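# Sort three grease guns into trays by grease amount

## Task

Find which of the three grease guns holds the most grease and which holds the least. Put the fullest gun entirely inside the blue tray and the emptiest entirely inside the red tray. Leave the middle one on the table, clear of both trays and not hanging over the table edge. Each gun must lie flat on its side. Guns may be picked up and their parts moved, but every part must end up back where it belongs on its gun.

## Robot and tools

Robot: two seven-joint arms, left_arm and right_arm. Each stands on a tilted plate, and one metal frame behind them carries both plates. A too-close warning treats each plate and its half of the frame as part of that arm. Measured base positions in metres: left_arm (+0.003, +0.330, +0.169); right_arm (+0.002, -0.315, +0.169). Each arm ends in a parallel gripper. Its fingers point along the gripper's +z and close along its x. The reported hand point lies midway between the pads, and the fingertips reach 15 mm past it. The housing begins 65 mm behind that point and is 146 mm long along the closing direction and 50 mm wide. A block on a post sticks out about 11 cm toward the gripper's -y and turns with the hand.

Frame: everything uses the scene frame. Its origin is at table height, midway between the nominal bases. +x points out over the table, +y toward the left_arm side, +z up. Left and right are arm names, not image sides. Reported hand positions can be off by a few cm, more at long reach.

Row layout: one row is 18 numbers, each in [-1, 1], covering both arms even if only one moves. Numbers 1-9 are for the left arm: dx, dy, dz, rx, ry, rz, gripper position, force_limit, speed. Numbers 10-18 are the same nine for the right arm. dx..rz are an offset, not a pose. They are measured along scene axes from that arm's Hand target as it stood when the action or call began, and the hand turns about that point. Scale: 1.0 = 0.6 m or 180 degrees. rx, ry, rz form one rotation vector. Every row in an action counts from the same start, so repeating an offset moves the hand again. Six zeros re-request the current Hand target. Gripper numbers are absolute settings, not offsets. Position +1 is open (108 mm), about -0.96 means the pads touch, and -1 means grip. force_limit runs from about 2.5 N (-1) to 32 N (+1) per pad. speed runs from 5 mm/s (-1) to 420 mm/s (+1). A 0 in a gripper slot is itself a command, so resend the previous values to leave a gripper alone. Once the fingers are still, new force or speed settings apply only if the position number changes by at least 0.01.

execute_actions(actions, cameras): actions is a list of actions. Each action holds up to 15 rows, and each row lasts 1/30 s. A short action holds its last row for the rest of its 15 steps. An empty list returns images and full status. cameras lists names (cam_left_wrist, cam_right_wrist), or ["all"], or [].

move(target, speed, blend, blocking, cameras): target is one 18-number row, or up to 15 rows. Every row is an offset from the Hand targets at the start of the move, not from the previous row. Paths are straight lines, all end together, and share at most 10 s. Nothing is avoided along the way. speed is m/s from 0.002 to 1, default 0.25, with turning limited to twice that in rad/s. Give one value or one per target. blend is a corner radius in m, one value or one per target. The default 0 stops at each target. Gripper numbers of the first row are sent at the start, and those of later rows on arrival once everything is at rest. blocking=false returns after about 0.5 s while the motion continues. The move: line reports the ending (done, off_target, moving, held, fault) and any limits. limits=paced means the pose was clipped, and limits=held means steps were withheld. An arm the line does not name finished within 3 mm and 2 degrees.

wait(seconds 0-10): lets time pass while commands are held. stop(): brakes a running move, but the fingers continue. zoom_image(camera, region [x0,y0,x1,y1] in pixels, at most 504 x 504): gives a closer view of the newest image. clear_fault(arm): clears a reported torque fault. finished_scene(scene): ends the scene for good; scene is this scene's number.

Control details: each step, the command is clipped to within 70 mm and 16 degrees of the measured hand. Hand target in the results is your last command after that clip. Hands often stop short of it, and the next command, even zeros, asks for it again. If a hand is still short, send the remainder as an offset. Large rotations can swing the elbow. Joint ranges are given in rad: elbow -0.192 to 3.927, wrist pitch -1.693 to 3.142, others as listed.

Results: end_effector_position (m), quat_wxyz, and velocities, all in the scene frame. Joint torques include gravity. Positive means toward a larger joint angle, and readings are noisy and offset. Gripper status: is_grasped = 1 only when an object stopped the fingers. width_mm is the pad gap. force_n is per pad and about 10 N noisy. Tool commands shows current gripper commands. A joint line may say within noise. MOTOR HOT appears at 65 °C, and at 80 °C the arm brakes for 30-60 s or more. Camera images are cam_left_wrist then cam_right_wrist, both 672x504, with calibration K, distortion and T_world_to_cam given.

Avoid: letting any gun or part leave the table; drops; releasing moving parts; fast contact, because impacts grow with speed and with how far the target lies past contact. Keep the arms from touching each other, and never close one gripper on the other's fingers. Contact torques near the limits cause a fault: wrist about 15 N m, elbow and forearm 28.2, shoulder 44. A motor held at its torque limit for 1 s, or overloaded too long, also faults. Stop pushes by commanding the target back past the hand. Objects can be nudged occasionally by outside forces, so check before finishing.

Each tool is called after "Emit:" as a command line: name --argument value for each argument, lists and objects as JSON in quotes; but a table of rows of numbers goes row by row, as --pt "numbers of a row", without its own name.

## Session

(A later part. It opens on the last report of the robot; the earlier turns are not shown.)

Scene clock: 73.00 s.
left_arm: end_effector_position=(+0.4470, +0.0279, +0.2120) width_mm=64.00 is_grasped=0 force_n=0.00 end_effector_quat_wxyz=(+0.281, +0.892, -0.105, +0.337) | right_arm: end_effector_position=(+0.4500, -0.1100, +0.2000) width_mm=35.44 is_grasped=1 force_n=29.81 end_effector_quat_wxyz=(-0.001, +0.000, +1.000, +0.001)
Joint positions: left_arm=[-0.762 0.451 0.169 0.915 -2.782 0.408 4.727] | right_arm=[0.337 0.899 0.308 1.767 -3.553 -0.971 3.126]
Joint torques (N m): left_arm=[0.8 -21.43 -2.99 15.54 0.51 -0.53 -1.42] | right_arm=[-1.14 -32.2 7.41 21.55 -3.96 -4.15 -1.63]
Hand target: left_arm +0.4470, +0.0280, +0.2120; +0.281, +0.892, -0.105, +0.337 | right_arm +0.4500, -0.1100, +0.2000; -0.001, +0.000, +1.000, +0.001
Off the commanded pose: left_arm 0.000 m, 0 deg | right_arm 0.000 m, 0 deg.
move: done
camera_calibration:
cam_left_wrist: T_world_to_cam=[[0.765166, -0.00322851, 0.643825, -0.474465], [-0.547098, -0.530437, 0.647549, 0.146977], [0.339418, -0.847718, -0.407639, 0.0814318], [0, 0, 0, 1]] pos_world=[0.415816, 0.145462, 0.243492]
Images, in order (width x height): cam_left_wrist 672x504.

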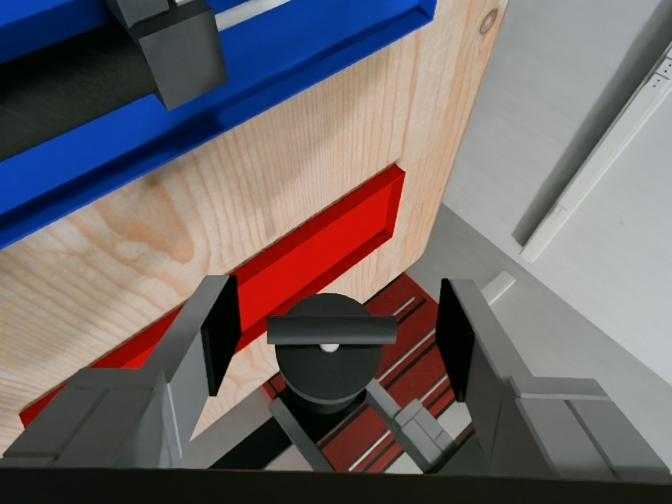

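Emit:
move --pt "0 0 0 0 0 0 -1 0.6 -0.5 0 0 0 0 0 0 -1 0.9 -0.5" --pt "0 0.0333 0 0 0 0 -1 0.6 -0.5 0 0 0 0 0 0 -1 0.9 -0.5" --speed '[0.1,0.06]' --cameras '["cam_left_wrist"]'

Emit:
move --target '[0,0.025,0,0,0,0,-1,0.6,-0.5,0,0,0,0,0,0,-1,0.9,-0.5]' --speed 0.06

Emit:
move --target '[0,0.025,0,0,0,0,-1,0.6,-0.5,0,0,0,0,0,0,-1,0.9,-0.5]' --speed 0.06 --cameras '["cam_left_wrist"]'

Scene clock: 74.63 s.
left_arm: end_effector_position=(+0.4470, +0.0479, +0.2120) width_mm=38.61 is_grasped=1 force_n=45.06 end_effector_quat_wxyz=(+0.281, +0.892, -0.105, +0.337) | right_arm: end_effector_position=(+0.4500, -0.1100, +0.2000) width_mm=35.43 is_grasped=1 force_n=29.99 end_effector_quat_wxyz=(-0.001, +0.000, +1.000, +0.001)
Joint positions: left_arm=[-0.729 0.42 0.174 0.869 -2.729 0.431 4.71] | right_arm=[0.337 0.899 0.308 1.767 -3.553 -0.971 3.126]
Joint torques (N m): left_arm=[1.4 -27.52 3.42 8.84 2.25 1.33 -1.09] | right_arm=[0.77 -34.56 4.84 14.3 -3.82 -4.36 -0.8]
Hand target: left_arm +0.4470, +0.0480, +0.2120; +0.281, +0.892, -0.105, +0.337 | right_arm +0.4500, -0.1100, +0.2000; -0.001, +0.000, +1.000, +0.001
Off the commanded pose: left_arm 0.000 m, 0 deg | right_arm 0.000 m, 0 deg.
move: done
camera_calibration:
cam_left_wrist: T_world_to_cam=[[0.765264, -0.00345109, 0.643707, -0.474376], [-0.547024, -0.530601, 0.647478, 0.157599], [0.339317, -0.847615, -0.407938, 0.0984851], [0, 0, 0, 1]] pos_world=[0.415816, 0.165463, 0.243493]
Images, in order (width x height): cam_left_wrist 672x504.

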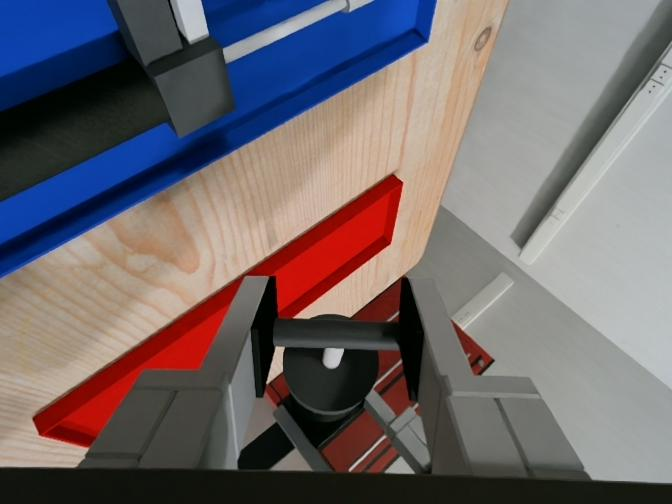

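Scene clock: 75.43 s.
left_arm: end_effector_position=(+0.4470, +0.0629, +0.2120) width_mm=38.61 is_grasped=1 force_n=45.41 end_effector_quat_wxyz=(+0.281, +0.892, -0.105, +0.337) | right_arm: end_effector_position=(+0.4500, -0.1100, +0.2000) width_mm=35.43 is_grasped=1 force_n=30.00 end_effector_quat_wxyz=(-0.001, +0.000, +1.000, +0.001)
Joint positions: left_arm=[-0.704 0.399 0.179 0.837 -2.689 0.447 4.696] | right_arm=[0.337 0.899 0.308 1.767 -3.553 -0.971 3.126]
Joint torques (N m): left_arm=[1.2 -25.78 2.8 7.62 2.26 0.79 -0.82] | right_arm=[1.31 -35.75 3.41 14.8 -3.91 -4.42 0.03]
Hand target: left_arm +0.4470, +0.0630, +0.2120; +0.281, +0.892, -0.105, +0.337 | right_arm +0.4500, -0.1100, +0.2000; -0.001, +0.000, +1.000, +0.001
Off the commanded pose: left_arm 0.000 m, 0 deg | right_arm 0.000 m, 0 deg.
move: done

Scene clock: 76.27 s.
left_arm: end_effector_position=(+0.4470, +0.0779, +0.2120) width_mm=38.61 is_grasped=1 force_n=45.69 end_effector_quat_wxyz=(+0.281, +0.892, -0.105, +0.337) | right_arm: end_effector_position=(+0.4500, -0.1098, +0.2000) width_mm=35.43 is_grasped=1 force_n=30.12 end_effector_quat_wxyz=(-0.001, +0.000, +1.000, +0.001)
Joint positions: left_arm=[-0.68 0.378 0.186 0.806 -2.647 0.463 4.683] | right_arm=[0.337 0.899 0.308 1.767 -3.553 -0.971 3.126]
Joint torques (N m): left_arm=[8.02 -24.11 16.43 2.95 2.15 -4.79 -0.75] | right_arm=[-5.83 -37 -7.35 15.65 -6.39 -8.09 1.24]
Hand target: left_arm +0.4470, +0.0780, +0.2120; +0.281, +0.892, -0.105, +0.337 | right_arm +0.4500, -0.1100, +0.2000; -0.001, +0.000, +1.000, +0.001
Off the commanded pose: left_arm 0.000 m, 0 deg | right_arm 0.000 m, 0 deg.
move: done
camera_calibration:
cam_left_wrist: T_world_to_cam=[[0.765222, -0.00349155, 0.643757, -0.474259], [-0.547082, -0.530601, 0.647429, 0.173554], [0.339317, -0.847615, -0.407937, 0.123913], [0, 0, 0, 1]] pos_world=[0.415816, 0.195463, 0.243493]
Images, in order (width x height): cam_left_wrist 672x504.

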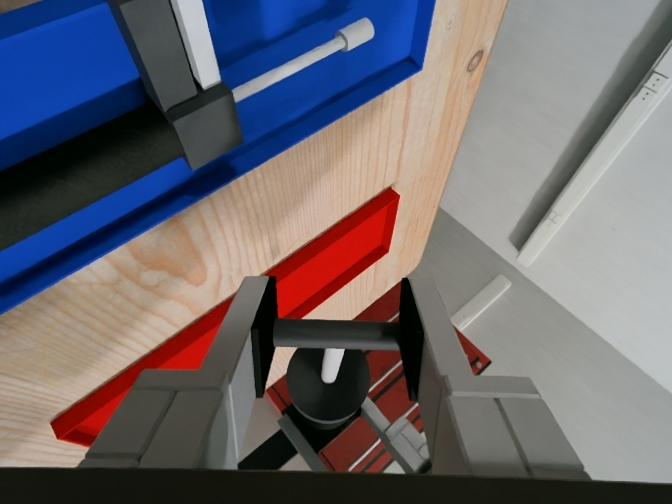

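Emit:
move --pt "0 -0.0837 0 0 0 0 -1 0.6 -0.5 0 0 0 0 0 0 -1 0.9 -0.5" --pt "0 -0.0837 0 0 0 0 0.2 0.6 -0.5 0 0 0 0 0 0 -1 0.9 -0.5" --pt "-0.09 0.012 0.102 0 0 0 0.2 0.6 -0.5 0 0 0 0 0 0 -1 0.9 -0.5" --pt "-0.05 0.4 0.2 0 0.23 0 0.2 0.6 -0.5 0 0 0 0 0 0 -1 0.9 -0.5" --speed '[0.08,0.1,0.25,0.45]' --blend '[0,0,0.03,0]'

Emit:
move --pt "0 0.1 0 0.194 0 0 0.2 0.6 -0.5 -0.04 -0.1217 -0.2 0 0 -0.509 -1 0.9 -0.5" --pt "0 0.1 0 0.194 0 0 0.2 0.6 -0.5 -0.04 -0.1217 -0.2952 0 0 -0.509 -1 0.9 -0.5" --pt "0 0.1 0 0.194 0 0 0.2 0.6 -0.5 -0.04 -0.1217 -0.2952 0 0 -0.509 0.1 0.9 -0.5" --pt "0 0.1 0 0.194 0 0 0.2 0.6 -0.5 -0.04 -0.1217 -0.02 0 0 -0.509 0.1 0.9 -0.5" --speed '[0.35,0.13,0.1,0.3]' --blend '[0.02,0,0,0]'

Emit:
move --pt "0 0 0 0 0 -0.467 0.2 0.6 -0.5 0.02 0.15 0.05 0 0 0.5 0 0.9 -0.5" --pt "0 0 0 0 0 -0.467 0.2 0.6 -0.5 0.04 0.3167 -0.05 0 0 0.991 0 0.9 -0.5" --speed 0.5 --blend '[0.04,0]' --cameras '["all"]'

Scene clock: 81.17 s.
left_arm: end_effector_position=(+0.4170, +0.3180, +0.3320) width_mm=64.00 is_grasped=0 force_n=0.00 end_effector_quat_wxyz=(+0.300, +0.954, +0.001, +0.000) | right_arm: end_effector_position=(+0.4500, -0.1100, +0.2000) width_mm=35.43 is_grasped=1 force_n=30.23 end_effector_quat_wxyz=(-0.001, +0.000, +1.000, +0.001)
Joint positions: left_arm=[-0.268 -0.078 0.439 0.803 -0.562 1.018 2.856] | right_arm=[0.337 0.899 0.308 1.767 -3.553 -0.971 3.126]
Joint torques (N m): left_arm=[-4.94 -13.47 -0.61 19.33 -1.86 0.35 0.99] | right_arm=[-0.66 -35.4 3.59 14.86 1.81 -4.33 1.38]
Hand target: left_arm +0.4170, +0.3180, +0.3320; +0.300, +0.954, +0.001, +0.000 | right_arm +0.4500, -0.1100, +0.2000; -0.001, +0.000, +1.000, +0.001
Off the commanded pose: left_arm 0.000 m, 0 deg | right_arm 0.000 m, 0 deg.
move: done; limits=paced

Scene clock: 86.03 s.
left_arm: end_effector_position=(+0.4170, +0.3780, +0.3320) width_mm=64.00 is_grasped=0 force_n=0.00 end_effector_quat_wxyz=(+0.000, +1.000, +0.001, +0.000) | right_arm: end_effector_position=(+0.4260, -0.1830, +0.1879) width_mm=58.49 is_grasped=0 force_n=0.00 end_effector_quat_wxyz=(+0.000, +0.717, +0.697, +0.001)
Joint positions: left_arm=[-0.235 -0.152 0.265 0.781 0.18 0.913 2.264] | right_arm=[0.481 0.719 -0.133 1.472 -3.162 -0.774 4.335]
Joint torques (N m): left_arm=[1.45 -13.08 -7.05 20.48 2.08 -1.13 -1.5] | right_arm=[6.7 -36.24 -2.68 11.08 -4.32 -3.66 1.98]
Hand target: left_arm +0.4170, +0.3780, +0.3320; +0.000, +1.000, +0.001, +0.000 | right_arm +0.4260, -0.1830, +0.1880; +0.000, +0.717, +0.697, +0.001
Off the commanded pose: left_arm 0.000 m, 0 deg | right_arm 0.000 m, 0 deg.
move: done

Scene clock: 90.07 s.
left_arm: end_effector_position=(+0.4170, +0.3780, +0.3320) width_mm=64.00 is_grasped=0 force_n=0.00 end_effector_quat_wxyz=(+0.000, +0.743, -0.669, +0.000) | right_arm: end_effector_position=(+0.4500, +0.0070, +0.1580) width_mm=53.01 is_grasped=0 force_n=0.00 end_effector_quat_wxyz=(+0.001, +0.687, -0.727, +0.000)
Joint positions: left_arm=[-0.347 -0.157 0.374 0.783 0.202 0.917 3.713] | right_arm=[0.502 1.36 0.605 2.382 -3.877 -1.232 1.802]
Joint torques (N m): left_arm=[-4.9 -12.54 -1.42 20.51 -1.5 -1.26 1.48] | right_arm=[6.91 -33.83 7.91 18.09 -4.38 -3.53 -1.78]
Hand target: left_arm +0.4170, +0.3780, +0.3320; +0.000, +0.743, -0.669, +0.000 | right_arm +0.4500, +0.0070, +0.1580; +0.001, +0.687, -0.727, +0.000
Off the commanded pose: left_arm 0.000 m, 0 deg | right_arm 0.000 m, 0 deg.
move: done
camera_calibration:
cam_left_wrist: T_world_to_cam=[[0.113919, -0.993268, -0.021006, 0.338844], [-0.913377, -0.113028, 0.39111, 0.318665], [-0.390852, -0.0253685, -0.920104, 0.601048], [0, 0, 0, 1]] pos_world=[0.487381, 0.387828, 0.435511]
cam_right_wrist: T_world_to_cam=[[-0.0521249, -0.998575, -0.0114486, 0.0338737], [-0.922786, 0.0437798, 0.382818, 0.379268], [-0.381772, 0.030519, -0.923753, 0.43598], [0, 0, 0, 1]] pos_world=[0.518194, 0.00391552, 0.257935]

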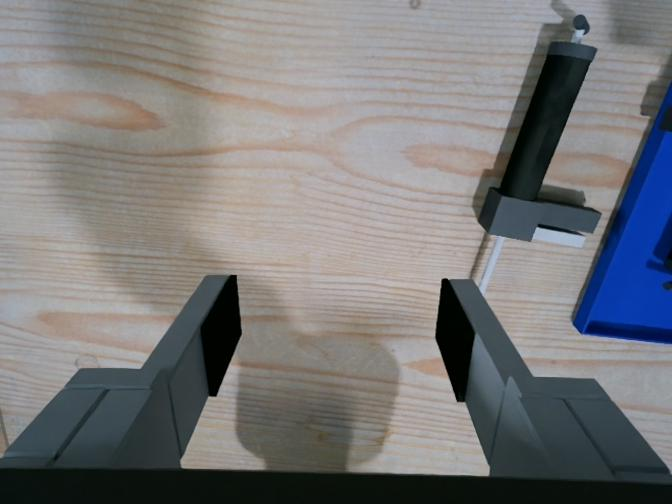

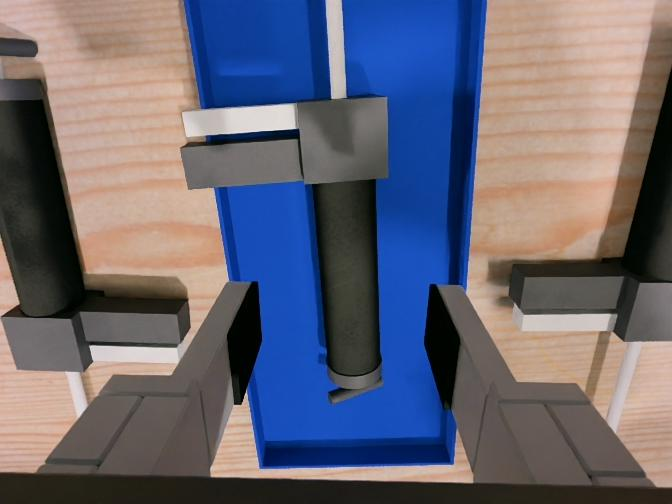

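Emit:
move --pt "0 0 0 0 0 0 0.2 0.6 -0.5 0 -0.01 -0.219 0 0 0.018 0 0.9 -0.5" --pt "0 0 0 0 0 0 0.2 0.6 -0.5 0 -0.01 -0.219 0 0 0.018 -1 0.9 -0.5" --pt "0 0 0 0 0 0 0.2 0.6 -0.5 0 -0.01 0 0 0 0.018 -1 0.9 -0.5" --pt "0 0 0 0 0 0 0.2 0.6 -0.5 0 -0.624 0 0 0 0.018 -1 0.9 -0.5" --speed '[0.2,0.1,0.25,0.35]' --blend '[0,0,0.03,0]' --cameras '["cam_right_wrist"]'

Scene clock: 95.57 s.
left_arm: end_effector_position=(+0.4170, +0.3780, +0.3320) width_mm=64.00 is_grasped=0 force_n=0.00 end_effector_quat_wxyz=(+0.000, +0.743, -0.669, +0.000) | right_arm: end_effector_position=(+0.4501, -0.3674, +0.1580) width_mm=35.16 is_grasped=1 force_n=47.70 end_effector_quat_wxyz=(+0.001, +0.707, -0.707, +0.001)
Joint positions: left_arm=[-0.347 -0.157 0.374 0.783 0.202 0.917 3.713] | right_arm=[-0.427 0.797 0.604 1.396 -3.888 -0.83 1.343]
Joint torques (N m): left_arm=[-4.81 -12.52 -1.5 20.36 -1.64 -1.27 1.49] | right_arm=[-1.27 -27.85 11.19 18.28 4.06 -1.41 -1.87]
Hand target: left_arm +0.4170, +0.3780, +0.3320; +0.000, +0.743, -0.669, +0.000 | right_arm +0.4500, -0.3674, +0.1580; +0.001, +0.707, -0.707, +0.000
Off the commanded pose: left_arm 0.000 m, 0 deg | right_arm 0.000 m, 0 deg.
elbow stopped short (right arm): the move would have taken joint 4 (elbow) straighter than the controller allows.
move: done; limits=paced
camera_calibration:
cam_right_wrist: T_world_to_cam=[[0.00443337, -0.999926, -0.0112875, -0.365844], [-0.923807, -0.00841669, 0.382767, 0.376935], [-0.382834, 0.00873054, -0.923776, 0.43998], [0, 0, 0, 1]] pos_world=[0.518276, -0.366486, 0.258035]
Images, in order (width x height): cam_right_wrist 672x504.

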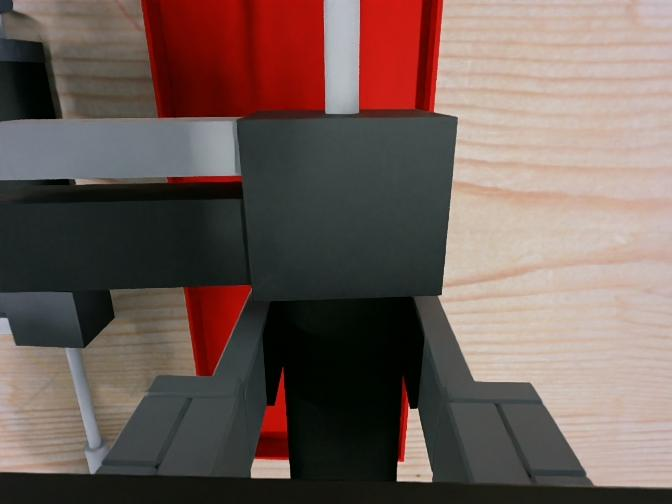

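Emit:
move --pt "0 0 0 0 0 0 0.2 0.6 -0.5 0 0.0 -0.15 0 0 0 -1 0.9 -0.5" --pt "-0.008 -0.2975 -0.287 0 0 -0.066 0.2 0.6 -0.5 0 0.0 -0.2178 0 0 0 -1 0.9 -0.5" --pt "-0.008 -0.2975 -0.287 0 0 -0.066 0.2 0.6 -0.5 0 0.0 -0.2178 0 0 0 -0.15 0.9 -0.5" --pt "-0.008 -0.2975 -0.287 0 0 -0.066 0.2 0.6 -0.5 0 0.0 0.1 0 0 0 -0.15 0.9 -0.5" --speed '[0.2,0.3,0.1,0.3]' --cameras '["all"]'

Scene clock: 99.93 s.
left_arm: end_effector_position=(+0.4122, +0.1995, +0.1598) width_mm=64.00 is_grasped=0 force_n=0.00 end_effector_quat_wxyz=(+0.000, -0.670, +0.742, +0.000) | right_arm: end_effector_position=(+0.4500, -0.3674, +0.2179) width_mm=44.74 is_grasped=0 force_n=0.00 end_effector_quat_wxyz=(+0.001, +0.707, -0.707, +0.000)
Joint positions: left_arm=[-0.521 0.376 0.186 0.762 0.091 0.41 3.589] | right_arm=[-0.467 0.693 0.667 1.409 -3.8 -0.933 1.274]
Joint torques (N m): left_arm=[-5.46 -20.49 -4.52 15.55 -1.65 -4.56 -1.52] | right_arm=[-1.65 -34.9 10.32 18.11 4.07 -3.56 -1.82]
Hand target: left_arm +0.4122, +0.1995, +0.1598; +0.000, -0.670, +0.742, +0.000 | right_arm +0.4500, -0.3674, +0.2180; +0.001, +0.707, -0.707, +0.000
Off the commanded pose: left_arm 0.000 m, 0 deg | right_arm 0.000 m, 0 deg.
move: done
camera_calibration:
cam_left_wrist: T_world_to_cam=[[-0.0930061, -0.995444, -0.0209966, 0.244201], [-0.917086, 0.0774357, 0.391097, 0.325016], [-0.387689, 0.0556301, -0.92011, 0.418751], [0, 0, 0, 1]] pos_world=[0.483125, 0.194626, 0.263311]
cam_right_wrist: T_world_to_cam=[[0.00442989, -0.999926, -0.0112904, -0.365266], [-0.923671, -0.00841767, 0.383093, 0.35387], [-0.38316, 0.00873159, -0.923641, 0.495348], [0, 0, 0, 1]] pos_world=[0.518275, -0.366586, 0.317835]

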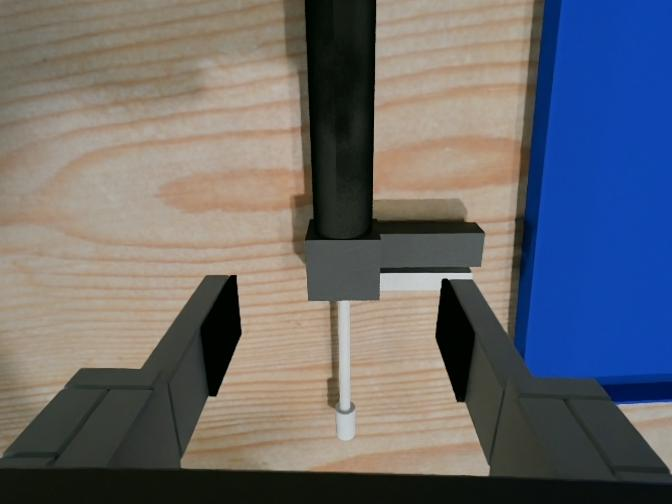

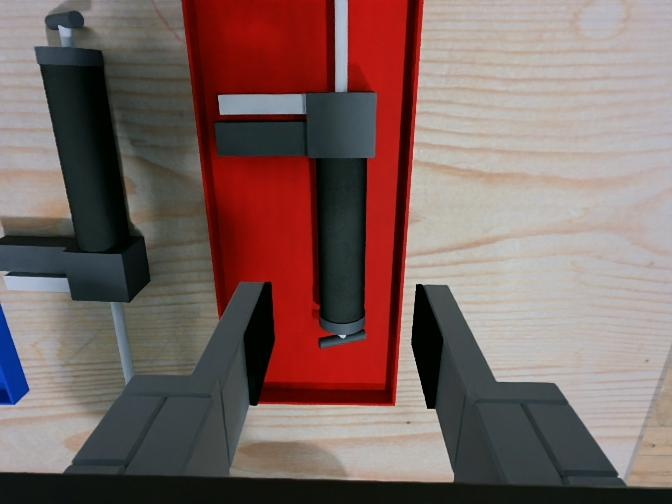

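Emit:
move --pt "0.007 0 -0.229 0 0 0 0.2 0.6 -0.5 0 0.0 0.0 0 0 0 -0.15 0.9 -0.5" --pt "0.007 0 -0.229 0 0 0 -1 0.9 -0.5 0 0.0 0.0 0 0 0 -0.15 0.9 -0.5" --pt "0.007 0 0 0 0 0 -1 0.9 -0.5 0 0.0 0.0 0 0 0 -0.15 0.9 -0.5" --pt "0.1467 -0.29 0 0 0 0.033 -1 0.9 -0.5 0 0.0 0.0 0 0 0 -0.15 0.9 -0.5" --speed '[0.2,0.1,0.25,0.3]' --blend '[0,0,0.03,0]' --cameras '["cam_left_wrist"]'

Scene clock: 103.90 s.
left_arm: end_effector_position=(+0.5002, +0.0255, +0.1598) width_mm=34.98 is_grasped=1 force_n=47.52 end_effector_quat_wxyz=(+0.000, +0.708, -0.706, +0.000) | right_arm: end_effector_position=(+0.4500, -0.3674, +0.2180) width_mm=44.74 is_grasped=0 force_n=0.00 end_effector_quat_wxyz=(+0.001, +0.707, -0.707, +0.000)
Joint positions: left_arm=[-0.663 0.778 0.112 1.445 0.029 0.711 3.313] | right_arm=[-0.467 0.693 0.667 1.409 -3.8 -0.933 1.274]
Joint torques (N m): left_arm=[-6.29 -34.74 -2.53 21.5 -1.63 -1.99 -1.58] | right_arm=[-1.63 -34.71 10.33 18.16 3.88 -3.39 -1.74]
Hand target: left_arm +0.5002, +0.0255, +0.1598; +0.000, +0.708, -0.706, +0.000 | right_arm +0.4500, -0.3674, +0.2180; +0.001, +0.707, -0.707, +0.000
Off the commanded pose: left_arm 0.000 m, 0 deg | right_arm 0.000 m, 0 deg.
move: done
camera_calibration:
cam_left_wrist: T_world_to_cam=[[0.0104629, -0.999725, -0.0209978, 0.0276405], [-0.920177, -0.0178448, 0.391095, 0.423184], [-0.391362, 0.0152297, -0.920111, 0.465417], [0, 0, 0, 1]] pos_world=[0.571261, 0.0280963, 0.263311]
Images, in order (width x height): cam_left_wrist 672x504.

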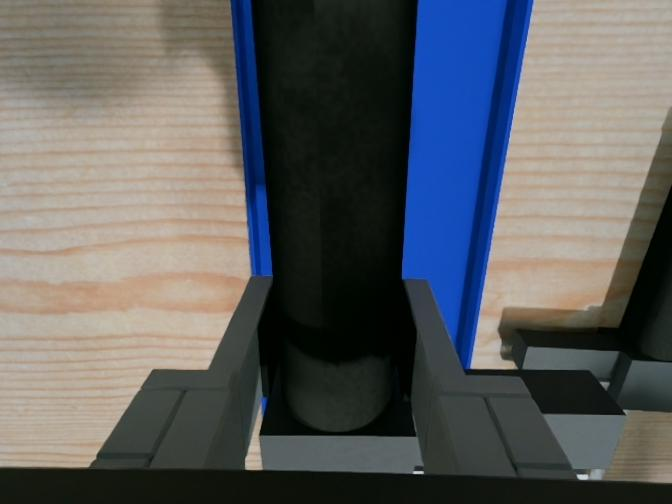

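Emit:
move --pt "0 0.0225 -0.12 0 0 0 -1 0.9 -0.5 0 0.0 0.0 0 0 0 -0.15 0.9 -0.5" --pt "0 0.0225 -0.2215 0 0 0 -1 0.9 -0.5 0 0.0 0.0 0 0 0 -0.15 0.9 -0.5" --pt "0 0.0225 -0.2215 0 0 0 -0.15 0.9 -0.5 0 0.0 0.0 0 0 0 -0.15 0.9 -0.5" --pt "0 0.0225 0.15 0 0 0 -0.15 0.9 -0.5 0 0.0 0.0 0 0 0 -0.15 0.9 -0.5" --speed '[0.2,0.1,0.1,0.3]' --blend '[0.01,0,0,0]' --cameras '["cam_left_wrist"]'

Scene clock: 107.67 s.
left_arm: end_effector_position=(+0.5002, +0.0390, +0.2497) width_mm=44.74 is_grasped=0 force_n=0.00 end_effector_quat_wxyz=(+0.000, +0.708, -0.706, +0.000) | right_arm: end_effector_position=(+0.4500, -0.3674, +0.2180) width_mm=44.74 is_grasped=0 force_n=0.00 end_effector_quat_wxyz=(+0.001, +0.707, -0.707, +0.000)
Joint positions: left_arm=[-0.667 0.589 0.121 1.423 0.04 0.876 3.325] | right_arm=[-0.467 0.693 0.667 1.409 -3.8 -0.933 1.274]
Joint torques (N m): left_arm=[-6.03 -37.82 1.69 20.42 2.07 -1.32 -1.51] | right_arm=[-1.55 -34.89 10.29 17.99 3.6 -3.19 -1.74]
Hand target: left_arm +0.5002, +0.0390, +0.2498; +0.000, +0.708, -0.706, +0.000 | right_arm +0.4500, -0.3674, +0.2180; +0.001, +0.707, -0.707, +0.000
Off the commanded pose: left_arm 0.000 m, 0 deg | right_arm 0.000 m, 0 deg.
move: done
camera_calibration:
cam_left_wrist: T_world_to_cam=[[0.0105133, -0.999721, -0.0211315, 0.0430428], [-0.920126, -0.0179454, 0.391212, 0.388198], [-0.391482, 0.0153307, -0.920058, 0.547976], [0, 0, 0, 1]] pos_world=[0.571261, 0.0415963, 0.353211]
Images, in order (width x height): cam_left_wrist 672x504.

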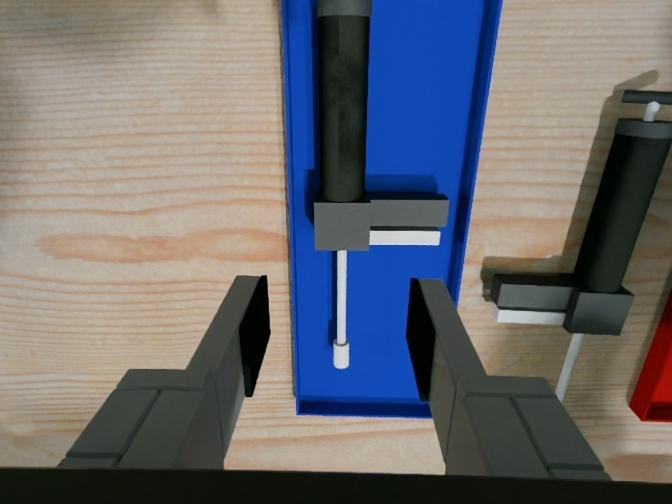

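Emit:
finished_scene --scene 3

The scene is finished: the task was done.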